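# Lift one staple stick out and set it down

## Task

Remove a single stick of staples from the staple box and leave it resting on the table with its legs pointing down, far enough away that it touches neither the box's tray nor its sleeve.

## Robot and tools

Robot: two arms, left_arm and right_arm, each with a parallel two-finger gripper and a wrist camera. Cameras: cam_low (504x504, fixed on a stand behind the arms), cam_left_wrist and cam_right_wrist (504x504 each). The fingers point along the gripper's +z axis and close along its y axis. end_effector_position is the point between the finger pads, roughly 1 cm short of the fingertips.

Frame: everything uses the scene frame. Its origin is at table-top height, halfway between the arms' nominal bases; +x points out over the table, +z up, and left_arm sits on the +y side (this has nothing to do with left or right in the images). Calibrated bases: left_arm at (+0.035, +0.248, +0.038) m, right_arm at (-0.004, -0.228, +0.013) m, each turned very slightly about z. Reported hand positions and orientations can be off by a few centimetres, more at long reach.

Row layout (shared by execute_actions and move): one list of 14 numbers, each in [-1, 1], covering both arms even if only one moves. Order: dx, dy, dz, rx, ry, rz, opening for left_arm, then the same seven for right_arm. dx..rz are offsets, not poses: they are measured along the scene axes from that arm's Hand target as it stands when the action or move begins, with rotation about the Hand target's position. Scale: 1.0 equals 0.6 m of translation or 180 degrees of turn; rx, ry, rz form one rotation vector. A translation longer than 1.0 gets shortened. Opening is absolute, not an offset: +1 fully open (0.094 m), -1 closed. Sending zeros for all six pose numbers re-asks for the current Hand target; it does not keep the gripper where it physically rests. A zero opening is itself a command (half open), so repeat the present opening to leave a gripper unchanged.

execute_actions(actions, cameras): actions is a list of actions; each action is up to 15 rows, one per 1/30 s step, and a short action repeats its final row until 15 steps pass. Every row in an action counts from the action's starting Hand target, not from the row before. Repeating an offset in a later action moves further. Images come back only if actions is empty or cameras names them (an unknown name voids the call; ["all"] gives every camera).

move(target, speed, blend, opening_speed, grip_force, blocking, cameras): straight-line travel toward target, which is one 14-number row or a list of up to 15 rows. All rows count from the same starting Hand targets. speed is top path speed in m/s (0.002 to 2.9, default 0.25; turning limited to twice that in rad/s), one value or one per target. blend in m rounds corners between listed targets; 0 stops at each. opening_speed is the rate of finger change per second on the -1..+1 scale (0.2 or more); use it to close gently. grip_force is the per-pad force limit in newtons, 10 to 50, one value or one per arm; it persists, and lower values make closing slow. blocking=false returns after about 0.5 s while motion continues. The path does not avoid obstacles or the other arm, ends after at most 10 s, and the gripper lags and can overshoot when fast. Avoid paths close to an arm's own base. The extra move line reports the ending (done, off_target, moving, held, fault) and any limits (paced = pose clipped, held = steps withheld).

wait(seconds 0 to 10, cameras) lets time pass while a move continues. stop(cameras) brakes a running move. zoom_image(camera, region=[x0, y0, x1, y1] in pixels, at most 504 each way) enlarges part of the newest image from cam_low, cam_left_wrist or cam_right_wrist. read_manual(section="licences") only returns licence text. finished_scene(scene) ends the scene, taking the current scene's number; call nothing after it.

Results: per arm, end_effector_position (m) and end_effector_quat_wxyz, Hand target (the last commanded pose after clipping; next offsets start here), Joint positions (last number is measured finger gap in m), joint torques, joint velocities (may read within noise), grip_measured (opening on the command scale; reads up to about 2.5 mm wide when empty), and Tool commands. The controller clips commanded orientation to within 40 degrees of the measured one each step. Grippers often rest a few cm short of the target from friction and weight; that alone is not contact. Resend the remaining distance as an offset if needed.

Gripping: grip_measured tracks the command until the force limit, so it gives no sign of first contact. Squeezing rises steeply once commanded below the contact width. Release by commanding well above grip_measured.

Avoid: dropping the stick or releasing it while it moves, fast impacts on the table or box, pressing hard into things (an arm blocked by something keeps pushing until commanded back past its gripper), the two grippers or wrist cameras touching each other or pinching the other arm's fingers, straining a camera cable, and anything leaving the table. Long holds, outstretched arms or pushing against unreachable poses heat motors; MOTOR HOT appears near 75 °C, and at 90 °C that arm folds and stops working. A loose object may occasionally get nudged by an outside push.

Each tool is called after "Call:" as name(argument=value, ...) on one line, values as JSON.

## Session

Call:
move(target=[-0.25,-0.2,0.28,0,0.33,0,1,-0.25,0.05,0.28,0,0.33,0,0.4], cameras=["all"], speed=0.35)

Scene clock: 2.67 s.
left_arm: end_effector_position=(+0.3123, +0.1423, +0.3276) grip_measured=+1.000 end_effector_quat_wxyz=(+0.227, +0.018, +0.973, +0.028) | right_arm: end_effector_position=(+0.2561, -0.1991, +0.3125) grip_measured=+0.403 end_effector_quat_wxyz=(+0.217, +0.012, +0.976, -0.001)
Joint positions: left_arm=[-0.576 1.454 1.783 -1.518 -0.265 -0.437 0.094] | right_arm=[0.16 1.326 1.734 -1.547 0.073 0.165 0.066]
Joint torques (N m): left_arm=[-0.2 -5.08 6.79 0.05 -0.09 -0.13] | right_arm=[0.32 -4.08 6.76 1.08 0.05 0.08]
Heat: left arm: 30 °C; right arm: 32 °C.
Hand target: left_arm +0.3016, +0.1493, +0.3306; +0.157, +0.003, +0.986, +0.063 | right_arm +0.2521, -0.2004, +0.3152; +0.173, +0.020, +0.985, -0.009
Off the commanded pose: left_arm 0.013 m, 9 deg | right_arm 0.005 m, 5 deg.
joint sent to its limit (left arm) — joint 4 (wrist pitch), lower limit. The joint targets are off in position and orientation.
joint sent to its limit (right arm) — joint 4 (wrist pitch), lower limit. The joint targets are off in position and orientation.
move: off_target (left_arm, right_arm)

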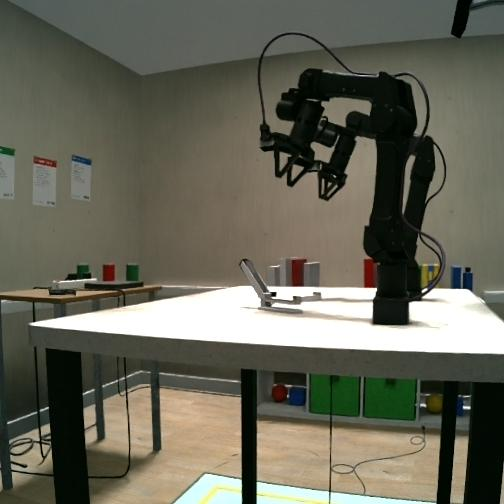

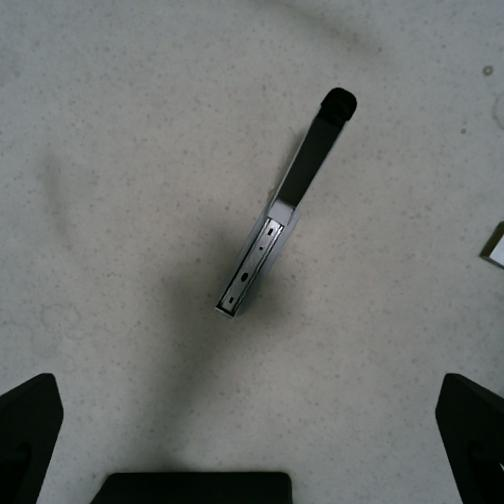

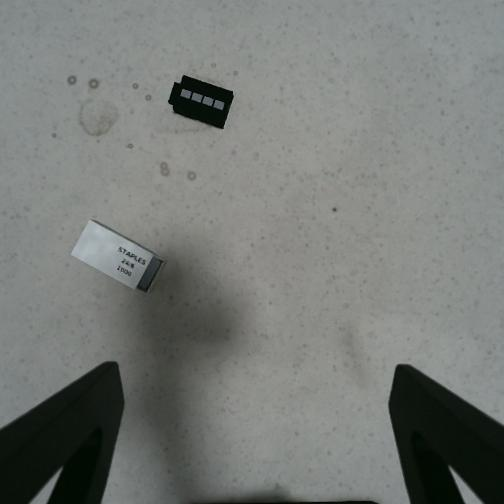

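Call:
execute_actions(actions=[])

Scene clock: 6.03 s.
left_arm: end_effector_position=(+0.3123, +0.1423, +0.3276) grip_measured=+1.000 end_effector_quat_wxyz=(+0.227, +0.018, +0.973, +0.028) | right_arm: end_effector_position=(+0.2561, -0.1991, +0.3125) grip_measured=+0.403 end_effector_quat_wxyz=(+0.217, +0.012, +0.976, -0.001)
Joint positions: left_arm=[-0.576 1.454 1.783 -1.518 -0.265 -0.437 0.094] | right_arm=[0.16 1.326 1.734 -1.547 0.073 0.165 0.066]
Joint velocities: within noise
Joint torques (N m): left_arm=[-0.24 -5.07 6.79 0.06 -0.09 -0.12] | right_arm=[0.34 -4.05 6.74 1.08 0.07 0.08]
Heat: left arm: 31 °C; right arm: 32 °C.
Hand target: left_arm +0.3016, +0.1493, +0.3306; +0.157, +0.003, +0.986, +0.063 | right_arm +0.2521, -0.2004, +0.3152; +0.173, +0.020, +0.985, -0.009
Tool commands: left_gripper/opening=+1.0 right_gripper/opening=+0.4
Off the commanded pose: left_arm 0.013 m, 9 deg | right_arm 0.005 m, 5 deg.

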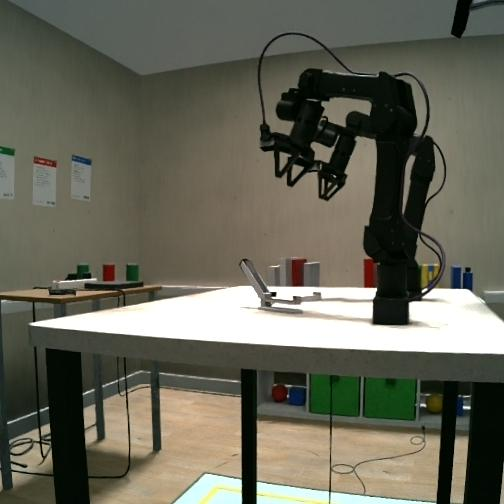

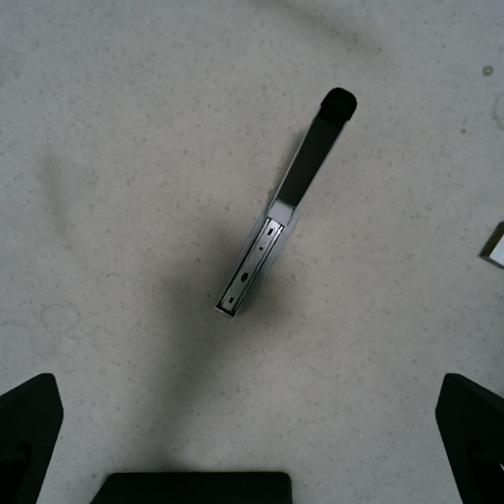

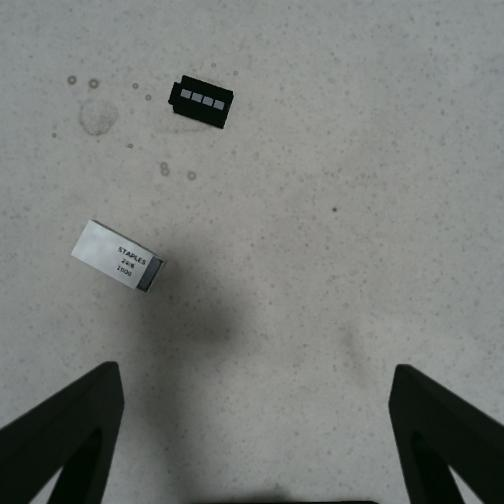

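Call:
zoom_image(camera="cam_right_wrist", region=[50, 60, 260, 310])

Scaled by 2.016.

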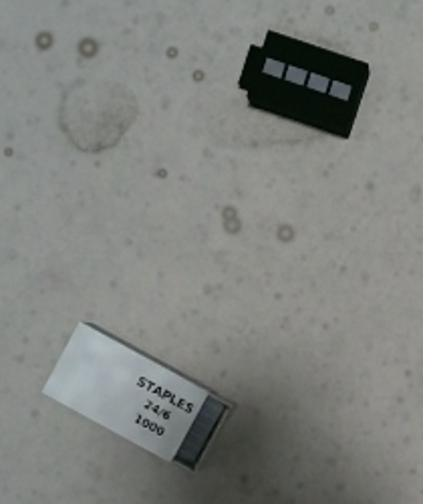

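Call:
move(target=[[0.049,-0.392,-0.3,-0.089,0.07,0.332,1, -0.087,-0.033,-0.242,0.0874,-0.152,0.3395,0.4]], cameras=["all"])

Scene clock: 11.53 s.
left_arm: end_effector_position=(+0.3315, -0.0864, +0.1462) grip_measured=+1.000 end_effector_quat_wxyz=(-0.002, -0.494, +0.870, -0.004) | right_arm: end_effector_position=(+0.1989, -0.2280, +0.1639) grip_measured=+0.403 end_effector_quat_wxyz=(+0.345, -0.462, +0.794, +0.192)
Joint positions: left_arm=[-0.895 2.305 2.243 -1.502 0.005 -1.877 0.094] | right_arm=[-0.693 1.254 0.914 -1.398 -0.798 -1.822 0.066]
Joint torques (N m): left_arm=[-0.47 -12.11 7.82 -0.3 0.01 -0.15] | right_arm=[-0.39 -3.45 5.3 -0.19 -1.06 -0.12]
Heat: left arm: 31 °C; right arm: 32 °C.
Hand target: left_arm +0.3310, -0.0859, +0.1506; +0.000, -0.500, +0.866, +0.000 | right_arm +0.1999, -0.2202, +0.1700; +0.366, -0.453, +0.785, +0.211
Off the commanded pose: left_arm 0.004 m, 1 deg | right_arm 0.010 m, 4 deg.
move: off_target (right_arm)

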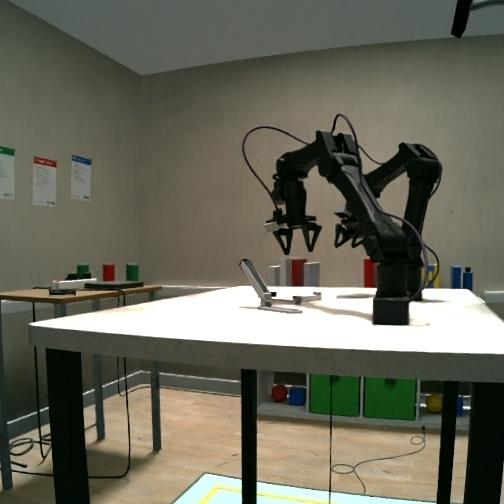

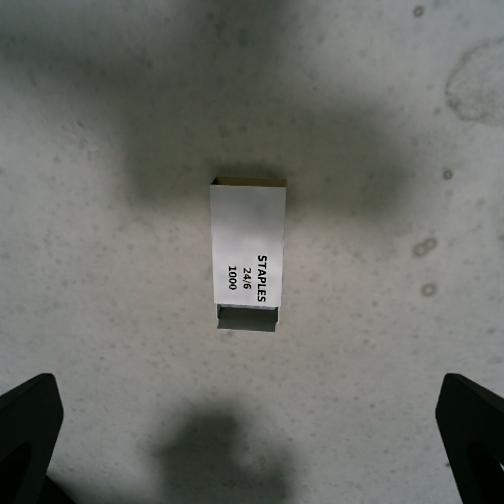

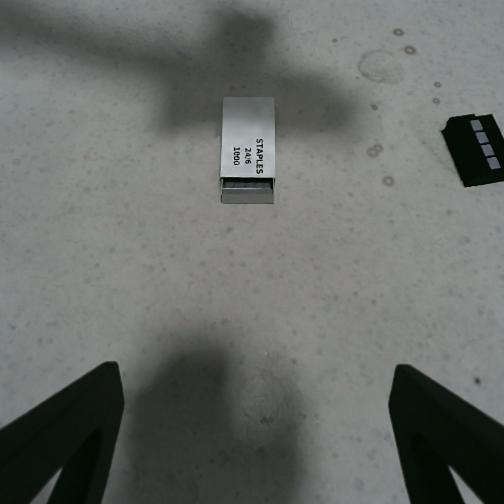

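Call:
move(target=[[0.009,0.014,-0.143,0,0,0,0.6, 0.069,0.12,-0.183,0,0,0,0.4]], cameras=["all"])

Scene clock: 14.60 s.
left_arm: end_effector_position=(+0.3368, -0.0810, +0.0611) grip_measured=+0.602 end_effector_quat_wxyz=(-0.002, -0.501, +0.865, -0.001) | right_arm: end_effector_position=(+0.2397, -0.1499, +0.0595) grip_measured=+0.403 end_effector_quat_wxyz=(+0.357, -0.450, +0.790, +0.213)
Joint positions: left_arm=[-0.878 2.305 1.904 -1.168 0.005 -1.877 0.075] | right_arm=[-0.228 1.308 0.47 -0.419 -0.812 -1.131 0.066]
Joint torques (N m): left_arm=[0.43 -13.85 4.34 -0.09 0.01 0.11] | right_arm=[0.42 -4.33 4.7 1.36 -0.52 0.05]
Heat: left arm: 31 °C; right arm: 32 °C.
Hand target: left_arm +0.3364, -0.0775, +0.0648; +0.000, -0.500, +0.866, +0.000 | right_arm +0.2413, -0.1482, +0.0602; +0.366, -0.453, +0.785, +0.211
Off the commanded pose: left_arm 0.005 m, 0 deg | right_arm 0.002 m, 1 deg.
move: done

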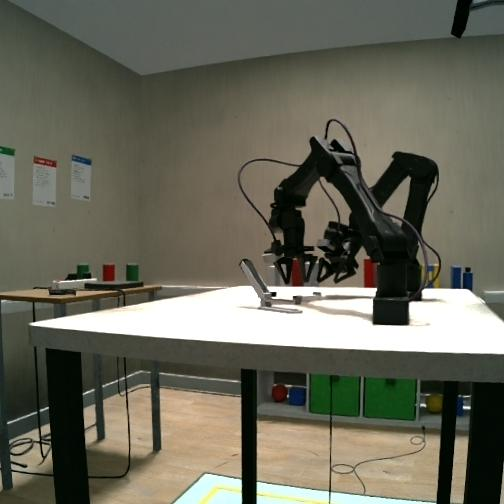

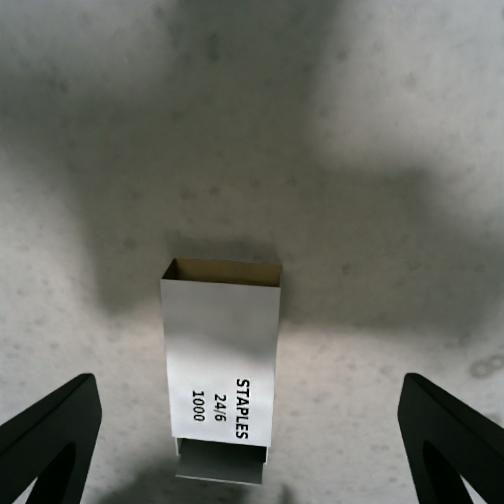

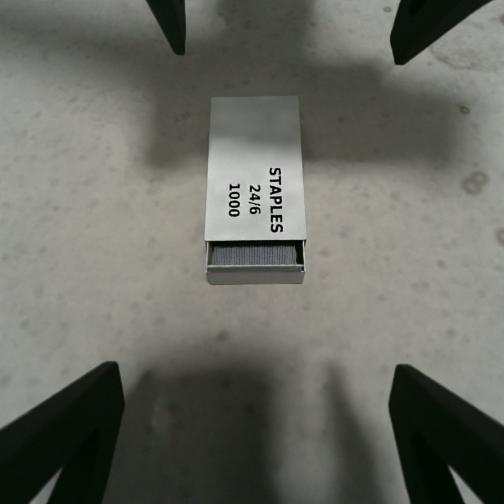

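Call:
move(target=[[-0.0137,0.008,-0.04,0,0,0,0.4, 0.0425,0.0737,-0.04,0,0,0,0.3],[-0.0137,0.008,-0.087,0,0,0,0.2, 0.0425,0.0737,-0.073,0,0,0,0.2]], speed=0.12, blend=[0.01,0], cameras=["all"])

Scene clock: 18.93 s.
left_arm: end_effector_position=(+0.3315, -0.0753, +0.0162) grip_measured=+0.202 end_effector_quat_wxyz=(-0.001, -0.501, +0.865, -0.009) | right_arm: end_effector_position=(+0.2661, -0.1067, +0.0167) grip_measured=+0.203 end_effector_quat_wxyz=(+0.360, -0.453, +0.788, +0.209)
Joint positions: left_arm=[-0.878 2.305 1.72 -0.969 0.005 -1.877 0.056] | right_arm=[0.012 1.545 0.388 0.118 -0.711 -0.834 0.057]
Joint torques (N m): left_arm=[-0.05 -12.1 4.26 -0.05 0.01 0.04] | right_arm=[0.4 -5.01 3.93 1.88 -0.39 0.08]
Heat: left arm: 31 °C; right arm: 32 °C.
Hand target: left_arm +0.3282, -0.0727, +0.0126; +0.000, -0.500, +0.866, +0.000 | right_arm +0.2668, -0.1040, +0.0164; +0.366, -0.453, +0.785, +0.211
Off the commanded pose: left_arm 0.006 m, 1 deg | right_arm 0.003 m, 1 deg.
move: done

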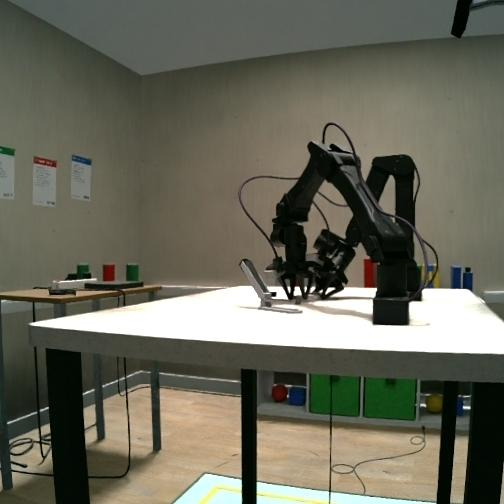

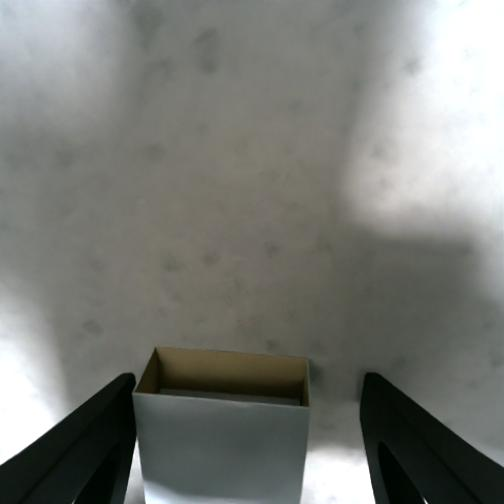

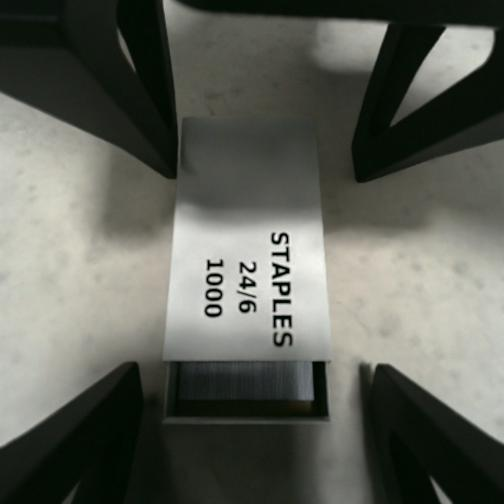

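Call:
move(target=[[-0.0092,-0.0017,0.002,0,0,0,0.0, -0.004,-0.0033,0,0,0,0,0.0]], speed=0.05, cameras=["cam_left_wrist","cam_right_wrist"])

Scene clock: 20.80 s.
left_arm: end_effector_position=(+0.3293, -0.0739, +0.0137) grip_measured=+0.002 end_effector_quat_wxyz=(-0.001, -0.500, +0.866, -0.006) | right_arm: end_effector_position=(+0.2640, -0.1067, +0.0152) grip_measured=+0.003 end_effector_quat_wxyz=(+0.358, -0.453, +0.789, +0.210)
Joint positions: left_arm=[-0.879 2.305 1.709 -0.964 0.005 -1.877 0.047] | right_arm=[0.012 1.545 0.382 0.119 -0.711 -0.834 0.047]
Joint torques (N m): left_arm=[-0.72 -13.09 3.74 -0.05 0.01 -0.09] | right_arm=[-0.32 -5.67 3.73 1.75 -0.45 -0.04]
Heat: left arm: 31 °C; right arm: 32 °C.
Hand target: left_arm +0.3227, -0.0738, +0.0138; +0.000, -0.500, +0.866, +0.000 | right_arm +0.2644, -0.1060, +0.0164; +0.366, -0.453, +0.785, +0.211
Off the commanded pose: left_arm 0.007 m, 1 deg | right_arm 0.001 m, 1 deg.
move: done
Images, in order (width x height): cam_left_wrist 504x504, cam_right_wrist 504x504.

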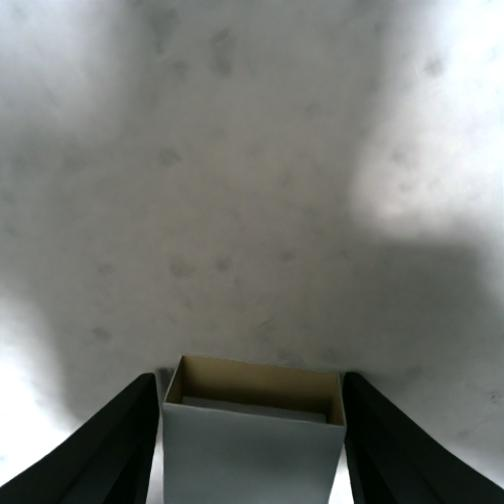

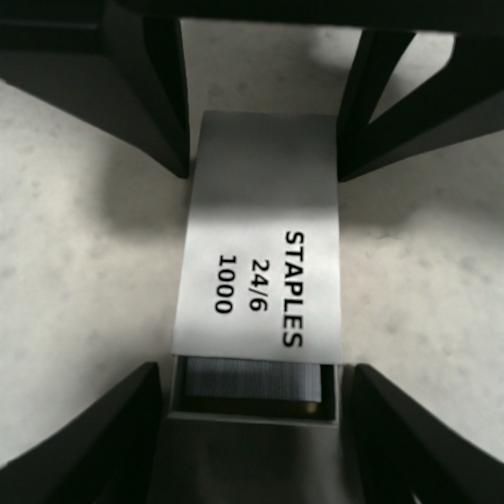

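Call:
move(target=[[0,0,0,0,0,0,-0.12, 0,0,0,0,0,0,-0.2]], opening_speed=0.25, cameras=["cam_left_wrist","cam_right_wrist"])

Scene clock: 22.40 s.
left_arm: end_effector_position=(+0.3299, -0.0745, +0.0137) grip_measured=-0.116 end_effector_quat_wxyz=(-0.001, -0.500, +0.866, -0.007) | right_arm: end_effector_position=(+0.2640, -0.1067, +0.0152) grip_measured=-0.197 end_effector_quat_wxyz=(+0.358, -0.453, +0.789, +0.210)
Joint positions: left_arm=[-0.879 2.305 1.709 -0.961 0.005 -1.877 0.042] | right_arm=[0.012 1.545 0.382 0.119 -0.711 -0.834 0.038]
Joint torques (N m): left_arm=[-0.7 -13.11 3.77 -0.09 0.01 -0.1] | right_arm=[-0.31 -5.7 3.73 1.75 -0.45 -0.03]
Heat: left arm: 31 °C; right arm: 32 °C.
Hand target: left_arm +0.3227, -0.0738, +0.0138; +0.000, -0.500, +0.866, +0.000 | right_arm +0.2644, -0.1060, +0.0164; +0.366, -0.453, +0.785, +0.211
Off the commanded pose: left_arm 0.007 m, 1 deg | right_arm 0.001 m, 1 deg.
move: done
Images, in order (width x height): cam_left_wrist 504x504, cam_right_wrist 504x504.

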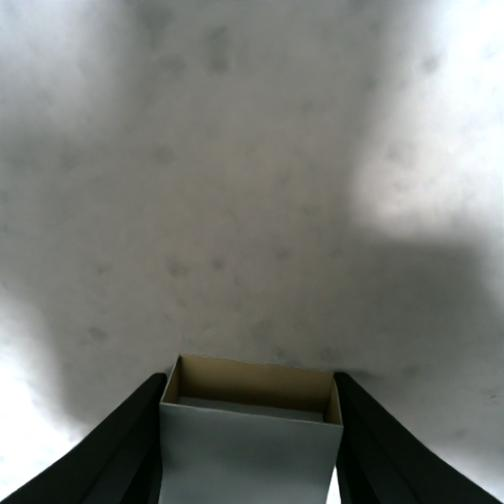

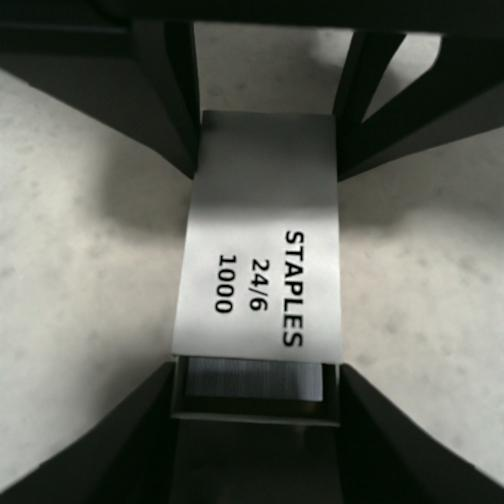

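Call:
move(target=[[0,0,0,0,0,0,-0.15, 0,0,0,0,0,0,-0.24],[0,0,0,0,0,0,-0.15, -0.033,-0.058,0,0,0,0,-0.24]], speed=0.06, opening_speed=0.4, cameras=["cam_left_wrist","cam_right_wrist"])

Scene clock: 25.13 s.
left_arm: end_effector_position=(+0.3282, -0.0842, +0.0139) grip_measured=-0.143 end_effector_quat_wxyz=(-0.003, -0.499, +0.866, -0.020) | right_arm: end_effector_position=(+0.2492, -0.1395, +0.0143) grip_measured=-0.238 end_effector_quat_wxyz=(+0.369, -0.454, +0.785, +0.206)
Joint positions: left_arm=[-0.893 2.305 1.709 -0.936 0.015 -1.888 0.04] | right_arm=[-0.167 1.512 0.356 -0.013 -0.797 -1.048 0.036]
Joint velocities: left_arm=[within noise] | right_arm=[-0.007 -0.012 0.002 0.022 -0.066 0.066 -0.005]
Joint torques (N m): left_arm=[-0.32 -13.12 3.89 -0.25 -0.06 -0.04] | right_arm=[-0.62 -6.76 4.37 0.76 -0.48 -0.15]
Heat: left arm: 31 °C; right arm: 32 °C.
Hand target: left_arm +0.3227, -0.0738, +0.0138; +0.000, -0.500, +0.866, +0.000 | right_arm +0.2446, -0.1408, +0.0164; +0.366, -0.453, +0.785, +0.211
Off the commanded pose: left_arm 0.012 m, 2 deg | right_arm 0.005 m, 1 deg.
move: off_target (left_arm)
Images, in order (width x height): cam_left_wrist 504x504, cam_right_wrist 504x504.

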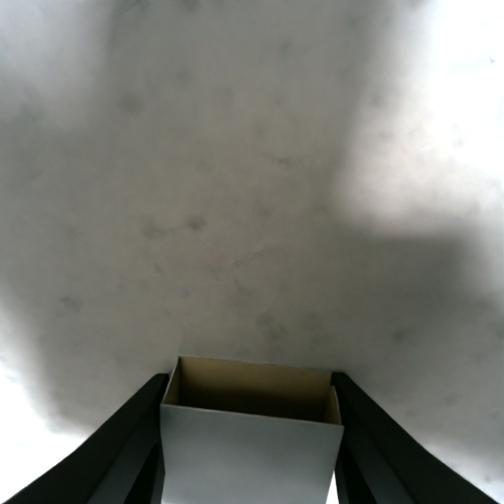

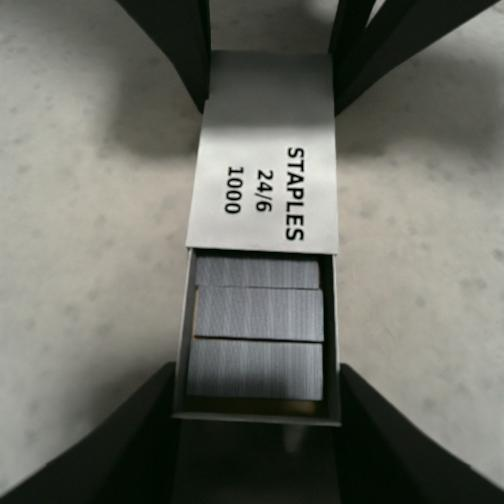

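Call:
move(target=[[0,0,0,0,0,0,-0.15, -0.019,-0.033,0.002,0,0,0,-0.24]], speed=0.06, cameras=["cam_left_wrist","cam_right_wrist"])

Scene clock: 26.60 s.
left_arm: end_effector_position=(+0.3272, -0.0831, +0.0138) grip_measured=-0.143 end_effector_quat_wxyz=(-0.004, -0.495, +0.868, -0.017) | right_arm: end_effector_position=(+0.2341, -0.1592, +0.0137) grip_measured=-0.236 end_effector_quat_wxyz=(+0.368, -0.452, +0.785, +0.209)
Joint positions: left_arm=[-0.893 2.305 1.709 -0.942 0.015 -1.881 0.04] | right_arm=[-0.294 1.495 0.356 -0.162 -0.841 -1.222 0.036]
Joint torques (N m): left_arm=[-0.31 -13.12 3.86 -0.26 -0.08 -0.04] | right_arm=[-0.44 -6.08 5.39 0.45 -0.48 -0.15]
Heat: left arm: 31 °C; right arm: 32 °C.
Hand target: left_arm +0.3227, -0.0738, +0.0138; +0.000, -0.500, +0.866, +0.000 | right_arm +0.2332, -0.1606, +0.0176; +0.366, -0.453, +0.785, +0.211
Off the commanded pose: left_arm 0.010 m, 2 deg | right_arm 0.004 m, 0 deg.
move: done
Images, in order (width x height): cam_left_wrist 504x504, cam_right_wrist 504x504.

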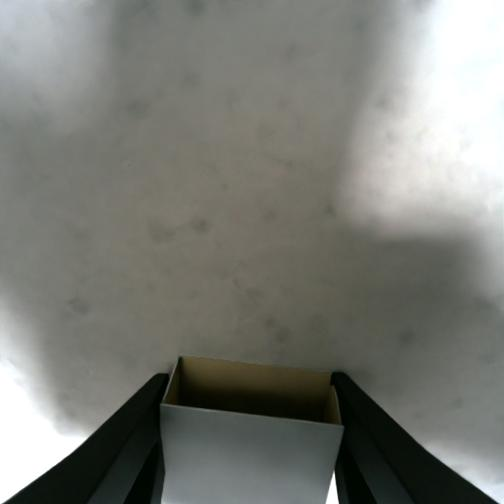

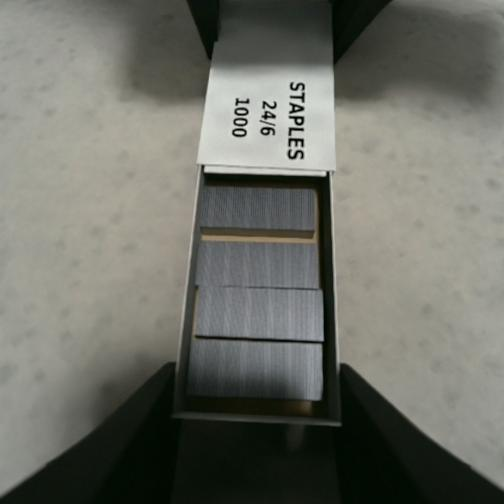

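Call:
move(target=[[0,0,0,0,0,0,-0.15, 0,0,0.003,0,0,0,0.0],[0,0,0,0,0,0,-0.15, -0.035,-0.06,0.067,0,0,0,0.0],[0,0,0,0,0,0,-0.15, -0.045,-0.08,0.19,-0.0791,0.296,-0.4647,-1],[0,0,0,0,0,0,-0.15, 0.0247,0.0427,0.17,-0.0791,0.296,-0.4647,-1]], speed=[0.05,0.1,0.25,0.2], blend=[0,0.01,0,0], cameras=["all"])

Scene clock: 36.63 s.
left_arm: end_effector_position=(+0.3272, -0.0831, +0.0138) grip_measured=-0.143 end_effector_quat_wxyz=(-0.004, -0.495, +0.868, -0.017) | right_arm: end_effector_position=(+0.2143, -0.1715, +0.1180) grip_measured=-0.991 end_effector_quat_wxyz=(-0.026, +0.236, +0.971, -0.001)
Joint positions: left_arm=[-0.893 2.305 1.709 -0.942 0.015 -1.881 0.04] | right_arm=[0.233 1.444 1.105 -1.278 -0.022 0.706 0]
Joint torques (N m): left_arm=[-0.32 -13.11 3.88 -0.23 -0.08 -0.05] | right_arm=[-0.35 -7.54 5.94 0.24 0.03 -0.04]
Heat: left arm: 30 °C; right arm: 32 °C.
Hand target: left_arm +0.3227, -0.0738, +0.0138; +0.000, -0.500, +0.866, +0.000 | right_arm +0.2146, -0.1726, +0.1218; -0.018, +0.236, +0.972, +0.000 (not the last commanded pose)
Off the commanded pose: left_arm 0.010 m, 2 deg | right_arm 0.050 m, 4 deg.
move: held (right_arm; a check stopped the path); path passed 3 of 4 targets; limits=held
pose unreachable (right arm): on one or more control steps of this call, first in action 0 (counted from 0), this arm could not follow its commanded pose, so it was not sent that pose on those steps. It may still have moved: this result reports where it is.
cause: moving toward the commanded pose would bring a part of the arm too close to another arm (this arm's wrist (the part past joint 4) and the left arm's forearm (the part past joint 3), 11 mm apart when this arm was first held).

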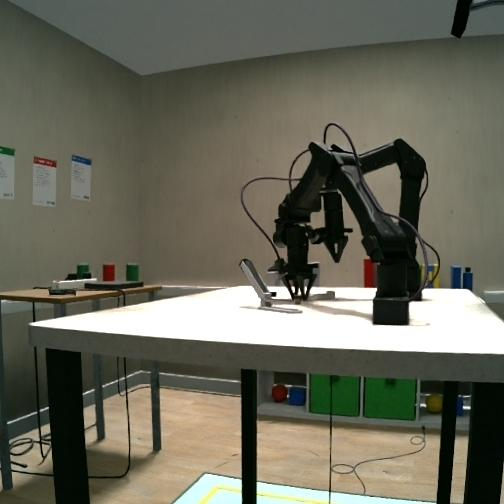

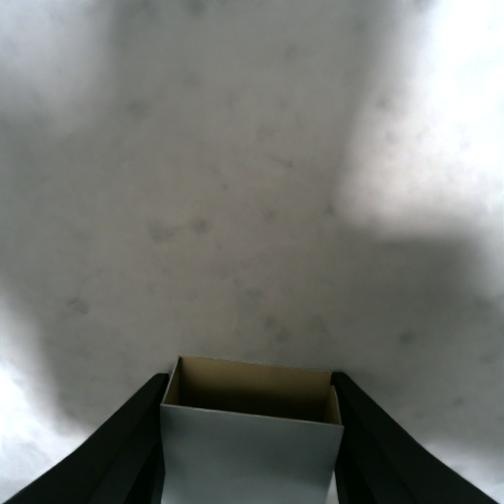

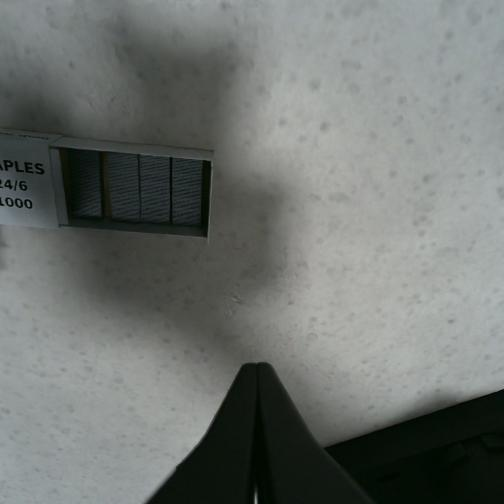

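Call:
move(target=[[0,0,0,0,0,0,-0.15, -0.016,-0.045,0.014,0.0918,-0.3036,0.4498,-1],[0,0,0,0,0,0,-0.15, 0.0495,0.052,-0.125,0.0918,-0.3036,0.4498,-1]], speed=[0.25,0.15], blend=[0.01,0], cameras=["cam_right_wrist"])

Scene clock: 44.10 s.
left_arm: end_effector_position=(+0.3272, -0.0831, +0.0138) grip_measured=-0.143 end_effector_quat_wxyz=(-0.004, -0.495, +0.868, -0.017) | right_arm: end_effector_position=(+0.2439, -0.1437, +0.0479) grip_measured=-0.991 end_effector_quat_wxyz=(+0.362, -0.450, +0.789, +0.210)
Joint positions: left_arm=[-0.893 2.305 1.709 -0.942 0.015 -1.881 0.04] | right_arm=[-0.192 1.346 0.43 -0.292 -0.802 -1.078 0]
Joint torques (N m): left_arm=[-0.31 -13.11 3.88 -0.24 -0.08 -0.04] | right_arm=[0.4 -3.95 4.53 1.46 -0.49 0.05]
Heat: left arm: 31 °C; right arm: 32 °C.
Hand target: left_arm +0.3227, -0.0738, +0.0138; +0.000, -0.500, +0.866, +0.000 | right_arm +0.2443, -0.1414, +0.0468; +0.367, -0.453, +0.785, +0.211
Off the commanded pose: left_arm 0.010 m, 2 deg | right_arm 0.003 m, 1 deg.
move: done
Images, in order (width x height): cam_right_wrist 504x504.

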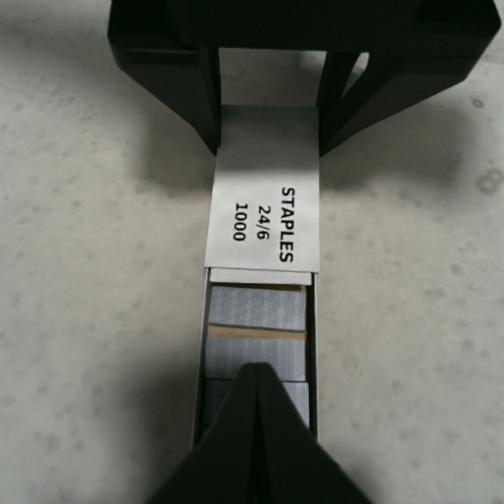

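Call:
move(target=[0,0,0,0,0,0,-0.15, 0.0048,0.009,-0.042,0,0,0,-1], speed=0.05, cameras=["cam_right_wrist"])

Call:
zoom_image(camera="cam_right_wrist", region=[150, 200, 370, 460])

Scene clock: 46.07 s.
left_arm: end_effector_position=(+0.3272, -0.0831, +0.0138) grip_measured=-0.143 end_effector_quat_wxyz=(-0.004, -0.495, +0.868, -0.017) | right_arm: end_effector_position=(+0.2469, -0.1390, +0.0223) grip_measured=-0.991 end_effector_quat_wxyz=(+0.362, -0.453, +0.788, +0.208)
Joint positions: left_arm=[-0.893 2.305 1.709 -0.942 0.015 -1.881 0.04] | right_arm=[-0.163 1.461 0.373 -0.091 -0.789 -1.044 0]
Joint torques (N m): left_arm=[-0.32 -13.11 3.88 -0.24 -0.07 -0.05] | right_arm=[0.4 -4.31 3.97 1.54 -0.48 0.07]
Heat: left arm: 31 °C; right arm: 32 °C.
Hand target: left_arm +0.3227, -0.0738, +0.0138; +0.000, -0.500, +0.866, +0.000 | right_arm +0.2472, -0.1360, +0.0216; +0.367, -0.453, +0.785, +0.211
Off the commanded pose: left_arm 0.010 m, 2 deg | right_arm 0.003 m, 1 deg.
move: done
Images, in order (width x height): cam_right_wrist 504x504.

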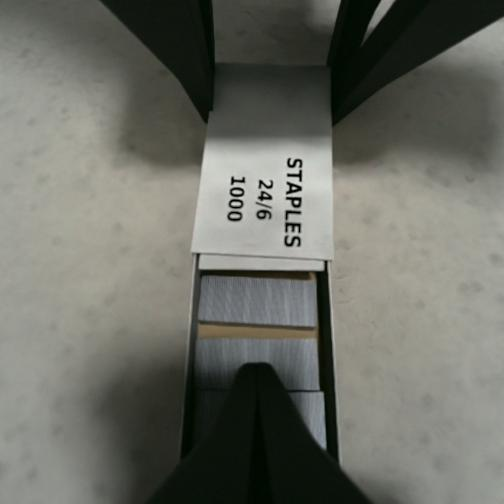

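Scaled by 1.938.

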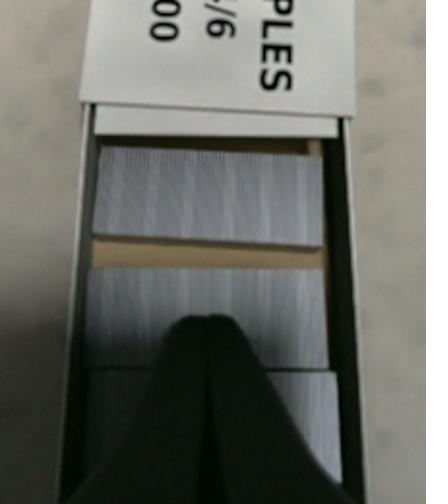

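Call:
move(target=[0,0,0,0,0,0,-0.15, 0,-0.002,-0.012,0,0,0,-1], speed=0.03)

Scene clock: 47.67 s.
left_arm: end_effector_position=(+0.3292, -0.0813, +0.0138) grip_measured=-0.143 end_effector_quat_wxyz=(-0.004, -0.501, +0.865, -0.017) | right_arm: end_effector_position=(+0.2508, -0.1377, +0.0208) grip_measured=-0.991 end_effector_quat_wxyz=(+0.373, -0.455, +0.781, +0.208)
Joint positions: left_arm=[-0.887 2.305 1.709 -0.942 0.015 -1.888 0.04] | right_arm=[-0.163 1.489 0.367 -0.037 -0.805 -1.044 0]
Joint torques (N m): left_arm=[-0.32 -13.09 3.86 -0.26 -0.08 -0.04] | right_arm=[-0.08 -3.66 3.44 1.43 -0.35 -0.02]
Heat: left arm: 31 °C; right arm: 32 °C.
Hand target: left_arm +0.3227, -0.0738, +0.0138; +0.000, -0.500, +0.866, +0.000 | right_arm +0.2472, -0.1372, +0.0144; +0.367, -0.453, +0.785, +0.211
Off the commanded pose: left_arm 0.010 m, 2 deg | right_arm 0.007 m, 1 deg.
move: done

Call:
move(target=[0,0,0,0,0,0,-0.15, 0.0125,0.0217,0,0,0,0,-1], speed=0.04, cameras=["cam_right_wrist"])

Call:
zoom_image(camera="cam_right_wrist", region=[150, 200, 370, 460])

Scene clock: 49.30 s.
left_arm: end_effector_position=(+0.3297, -0.0808, +0.0138) grip_measured=-0.143 end_effector_quat_wxyz=(-0.004, -0.502, +0.865, -0.017) | right_arm: end_effector_position=(+0.2569, -0.1247, +0.0214) grip_measured=-0.991 end_effector_quat_wxyz=(+0.375, -0.454, +0.779, +0.214)
Joint positions: left_arm=[-0.886 2.305 1.709 -0.942 0.015 -1.888 0.04] | right_arm=[-0.098 1.507 0.367 0.041 -0.789 -0.958 0]
Joint torques (N m): left_arm=[-0.32 -13.09 3.85 -0.25 -0.08 -0.04] | right_arm=[0.49 -4.1 3.62 1.58 -0.16 0.06]
Heat: left arm: 31 °C; right arm: 32 °C.
Hand target: left_arm +0.3227, -0.0738, +0.0138; +0.000, -0.500, +0.866, +0.000 | right_arm +0.2547, -0.1242, +0.0144; +0.367, -0.453, +0.785, +0.211
Off the commanded pose: left_arm 0.010 m, 2 deg | right_arm 0.007 m, 1 deg.
move: done
Images, in order (width x height): cam_right_wrist 504x504.

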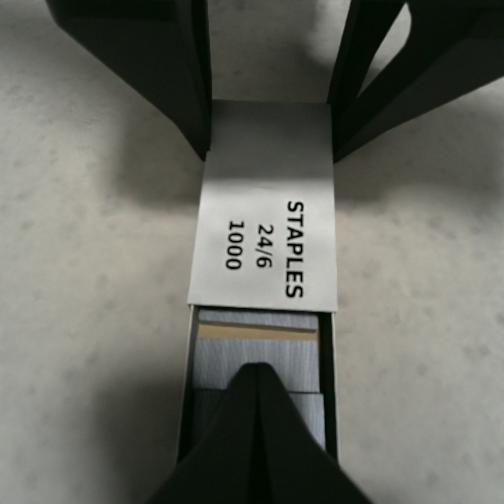

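Scaled by 1.938.

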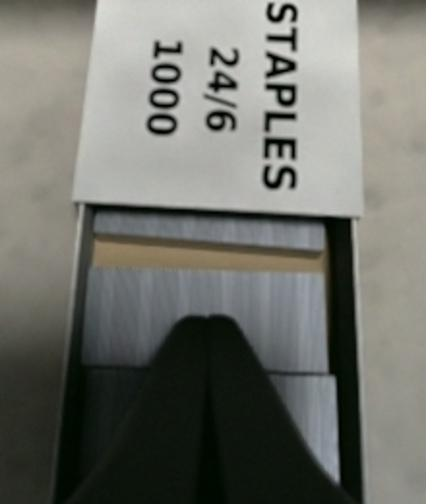

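Call:
move(target=[[0,0,0,0,0,0,-0.15, -0.01,-0.017,0.06,0,0,0,-1],[0,0,0,0,0,0,-0.15, -0.034,-0.048,0.07,0,0,0,0.15]], speed=[0.15,0.15], blend=[0.01,0], cameras=["cam_right_wrist"])

Scene clock: 55.17 s.
left_arm: end_effector_position=(+0.3297, -0.0808, +0.0138) grip_measured=-0.143 end_effector_quat_wxyz=(-0.004, -0.499, +0.867, -0.017) | right_arm: end_effector_position=(+0.2284, -0.1571, +0.0419) grip_measured=+0.147 end_effector_quat_wxyz=(+0.346, -0.450, +0.799, +0.200)
Joint positions: left_arm=[-0.886 2.305 1.709 -0.942 0.015 -1.881 0.04] | right_arm=[-0.256 1.309 0.411 -0.389 -0.782 -1.167 0.054]
Joint torques (N m): left_arm=[-0.32 -13.09 3.86 -0.24 -0.09 -0.04] | right_arm=[-0.44 -4.68 7.62 0.75 -1.02 -0.11]
Heat: left arm: 31 °C; right arm: 32 °C.
Hand target: left_arm +0.3227, -0.0738, +0.0138; +0.000, -0.500, +0.866, +0.000 | right_arm +0.2343, -0.1530, +0.0564; +0.367, -0.453, +0.785, +0.211
Off the commanded pose: left_arm 0.010 m, 2 deg | right_arm 0.016 m, 3 deg.
move: off_target (right_arm); target 2's new opening was sent with right_arm's hand 0.017 m and 3 deg from that target
Images, in order (width x height): cam_right_wrist 504x504.

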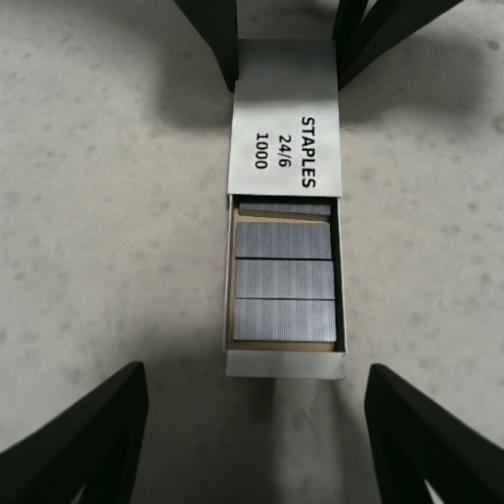

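Call:
move(target=[0,0,0,0,0,0,-0.15, 0.016,0.0065,-0.067,0,0,-0.025,0.1], speed=0.08, cameras=["cam_right_wrist"])

Scene clock: 57.50 s.
left_arm: end_effector_position=(+0.3299, -0.0807, +0.0138) grip_measured=-0.143 end_effector_quat_wxyz=(-0.003, -0.500, +0.866, -0.017) | right_arm: end_effector_position=(+0.2434, -0.1526, +0.0162) grip_measured=+0.103 end_effector_quat_wxyz=(+0.369, -0.420, +0.806, +0.194)
Joint positions: left_arm=[-0.886 2.305 1.709 -0.942 0.013 -1.882 0.04] | right_arm=[-0.218 1.44 0.316 -0.034 -0.779 -1.01 0.052]
Joint torques (N m): left_arm=[-0.32 -13.11 3.86 -0.24 -0.07 -0.04] | right_arm=[0.44 -3.97 3.88 1.58 -0.48 0.07]
Heat: left arm: 31 °C; right arm: 32 °C.
Hand target: left_arm +0.3227, -0.0738, +0.0138; +0.000, -0.500, +0.866, +0.000 | right_arm +0.2439, -0.1491, +0.0162; +0.375, -0.422, +0.802, +0.197
Off the commanded pose: left_arm 0.010 m, 2 deg | right_arm 0.004 m, 1 deg.
move: done
Images, in order (width x height): cam_right_wrist 504x504.

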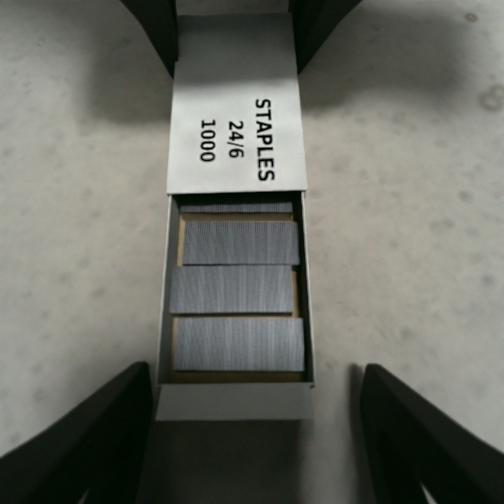

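Call:
move(target=[[0,0,0,0,0,0,-0.15, -0.002,0.0125,0,0,0,0,0.1],[0,0,0,0,0,0,-0.15, -0.002,0.0125,0,0,0,0,-0.24],[0.024,0.034,0,0,0,0,-0.15, -0.035,-0.032,0.003,0,0,0,-0.24]], speed=0.06, cameras=["cam_left_wrist","cam_right_wrist"])

Scene clock: 61.77 s.
left_arm: end_effector_position=(+0.3375, -0.0675, +0.0134) grip_measured=-0.144 end_effector_quat_wxyz=(-0.007, -0.497, +0.867, -0.016) | right_arm: end_effector_position=(+0.2269, -0.1713, +0.0145) grip_measured=-0.240 end_effector_quat_wxyz=(+0.377, -0.420, +0.804, +0.185)
Joint positions: left_arm=[-0.849 2.293 1.686 -0.936 0.022 -1.841 0.04] | right_arm=[-0.351 1.406 0.29 -0.143 -0.823 -1.18 0.036]
Joint torques (N m): left_arm=[0.59 -13.57 3.08 -0.21 -0.14 0.14] | right_arm=[-0.39 -5.34 4.97 0.52 -0.58 -0.12]
Heat: left arm: 32 °C; right arm: 32 °C.
Hand target: left_arm +0.3371, -0.0534, +0.0138; +0.000, -0.500, +0.866, +0.000 | right_arm +0.2229, -0.1683, +0.0180; +0.375, -0.422, +0.802, +0.197
Off the commanded pose: left_arm 0.014 m, 2 deg | right_arm 0.006 m, 1 deg.
move: off_target (left_arm)
Images, in order (width x height): cam_left_wrist 504x504, cam_right_wrist 504x504.

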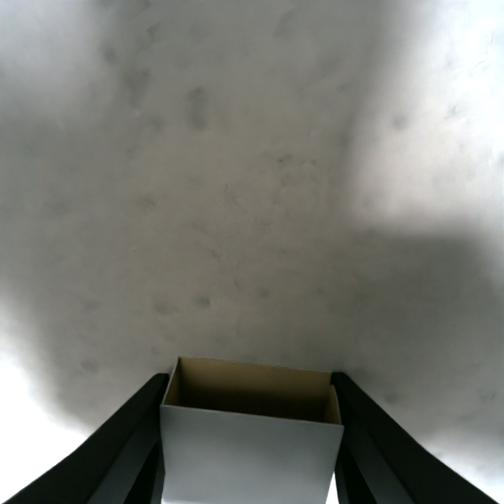

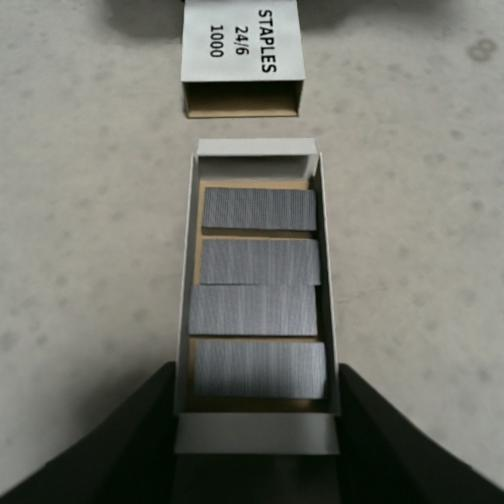

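Call:
move(target=[[0.055,0.095,0,0,0,0,-0.15, 0,0,0.003,0,0,0,0.0],[0.055,0.095,0.002,0,0,0,0.15, 0,0,0.003,0,0,0,0.0],[0.055,0.095,0.17,0,0,0,0.15, -0.035,-0.06,0.067,0,0,0,0.0],[-0.145,0.256,0.39,0,0,0,0.15, -0.03,-0.05,0.19,-0.0546,0.3028,-0.4677,0]], speed=[0.1,0.1,0.15,0.3], blend=[0,0,0.02,0], cameras=["all"])

Scene clock: 70.60 s.
left_arm: end_effector_position=(+0.2612, +0.0840, +0.2465) grip_measured=+0.148 end_effector_quat_wxyz=(+0.014, -0.499, +0.865, -0.056) | right_arm: end_effector_position=(+0.1998, -0.1970, +0.1248) grip_measured=-0.003 end_effector_quat_wxyz=(-0.011, +0.300, +0.954, +0.007)
Joint positions: left_arm=[-0.666 1.534 1.597 -1.521 0.021 -1.664 0.054] | right_arm=[0.129 1.334 1.043 -1.294 -0.022 0.734 0.047]
Joint torques (N m): left_arm=[0.58 -7.51 4.01 -0.33 -0.12 0.16] | right_arm=[0.42 -4.51 8.59 0.19 0.23 0.1]
Heat: left arm: 33 °C; right arm: 31 °C.
Hand target: left_arm +0.2501, +0.1002, +0.2478; +0.000, -0.500, +0.866, +0.000 | right_arm +0.2049, -0.1983, +0.1320; -0.001, +0.301, +0.954, +0.000
Off the commanded pose: left_arm 0.020 m, 7 deg | right_arm 0.009 m, 1 deg.
joint sent to its limit (left arm) — joint 4 (wrist pitch), lower limit. The joint targets are off in position and orientation.
move: off_target (left_arm)

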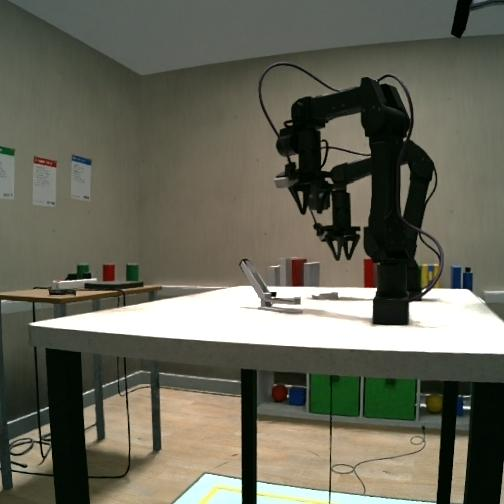

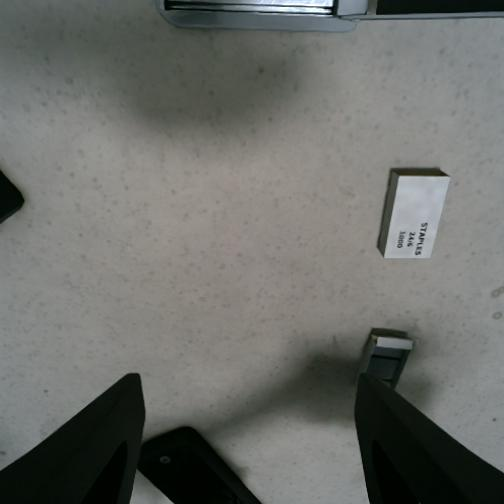

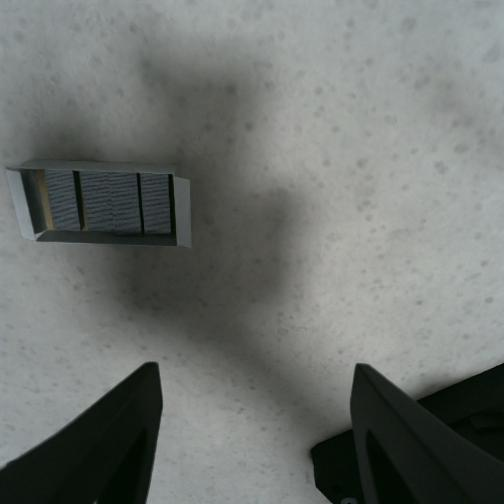

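Call:
move(target=[0,0,0,0,0,0,0.15, 0.0615,0.0645,-0.137,0,0,0,0], speed=0.15, cameras=["cam_right_wrist"])

Scene clock: 73.37 s.
left_arm: end_effector_position=(+0.2612, +0.0840, +0.2465) grip_measured=+0.148 end_effector_quat_wxyz=(+0.014, -0.499, +0.865, -0.056) | right_arm: end_effector_position=(+0.2382, -0.1566, +0.0527) grip_measured=-0.003 end_effector_quat_wxyz=(-0.010, +0.295, +0.956, +0.006)
Joint positions: left_arm=[-0.666 1.534 1.597 -1.521 0.021 -1.664 0.054] | right_arm=[0.27 1.573 0.959 -0.967 -0.021 0.864 0.047]
Joint torques (N m): left_arm=[0.57 -7.5 4.04 -0.33 -0.11 0.16] | right_arm=[0.24 -6.74 5.01 0.6 0.21 0.09]
Heat: left arm: 33 °C; right arm: 31 °C.
Hand target: left_arm +0.2501, +0.1002, +0.2478; +0.000, -0.500, +0.866, +0.000 | right_arm +0.2418, -0.1596, +0.0498; -0.001, +0.301, +0.954, +0.000
Off the commanded pose: left_arm 0.020 m, 7 deg | right_arm 0.006 m, 1 deg.
joint sent to its limit (left arm) — joint 4 (wrist pitch), lower limit. The joint targets are off in position and orientation.
move: off_target (left_arm)
Images, in order (width x height): cam_right_wrist 504x504.

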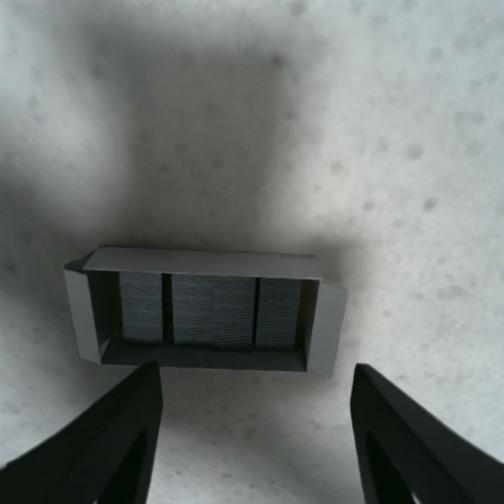

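Call:
move(target=[0,0,0,0,0,0,0.15, -0.0045,-0.0063,-0.05,0,0,0,0], speed=0.06, cameras=["cam_right_wrist"])

Call:
zoom_image(camera="cam_right_wrist", region=[40, 250, 400, 480])

Scene clock: 76.27 s.
left_arm: end_effector_position=(+0.2612, +0.0840, +0.2465) grip_measured=+0.148 end_effector_quat_wxyz=(+0.014, -0.499, +0.865, -0.056) | right_arm: end_effector_position=(+0.2359, -0.1581, +0.0238) grip_measured=-0.003 end_effector_quat_wxyz=(-0.008, +0.296, +0.955, +0.007)
Joint positions: left_arm=[-0.666 1.534 1.597 -1.521 0.021 -1.664 0.054] | right_arm=[0.267 1.61 0.87 -0.836 -0.021 0.864 0.047]
Joint torques (N m): left_arm=[0.57 -7.49 4.03 -0.33 -0.12 0.16] | right_arm=[-0.42 -6.6 4.7 0.62 0.2 -0.04]
Heat: left arm: 33 °C; right arm: 31 °C.
Hand target: left_arm +0.2501, +0.1002, +0.2478; +0.000, -0.500, +0.866, +0.000 | right_arm +0.2391, -0.1634, +0.0198; -0.001, +0.301, +0.954, +0.000
Off the commanded pose: left_arm 0.020 m, 7 deg | right_arm 0.007 m, 1 deg.
joint sent to its limit (left arm) — joint 4 (wrist pitch), lower limit. The joint targets are off in position and orientation.
move: off_target (left_arm)
Images, in order (width x height): cam_right_wrist 504x504.

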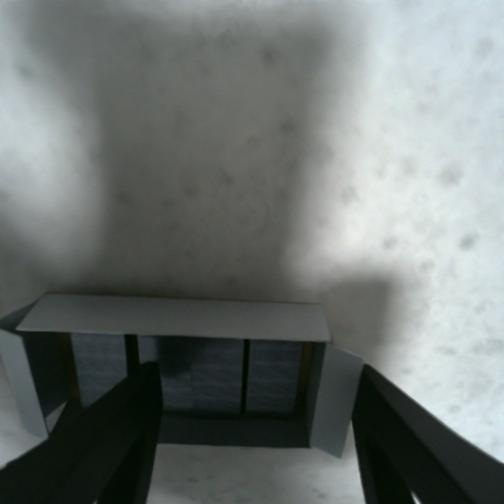

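Scaled by 1.400.

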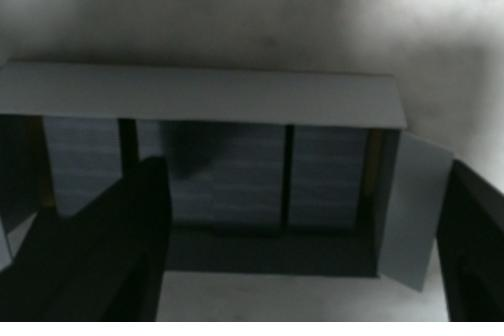

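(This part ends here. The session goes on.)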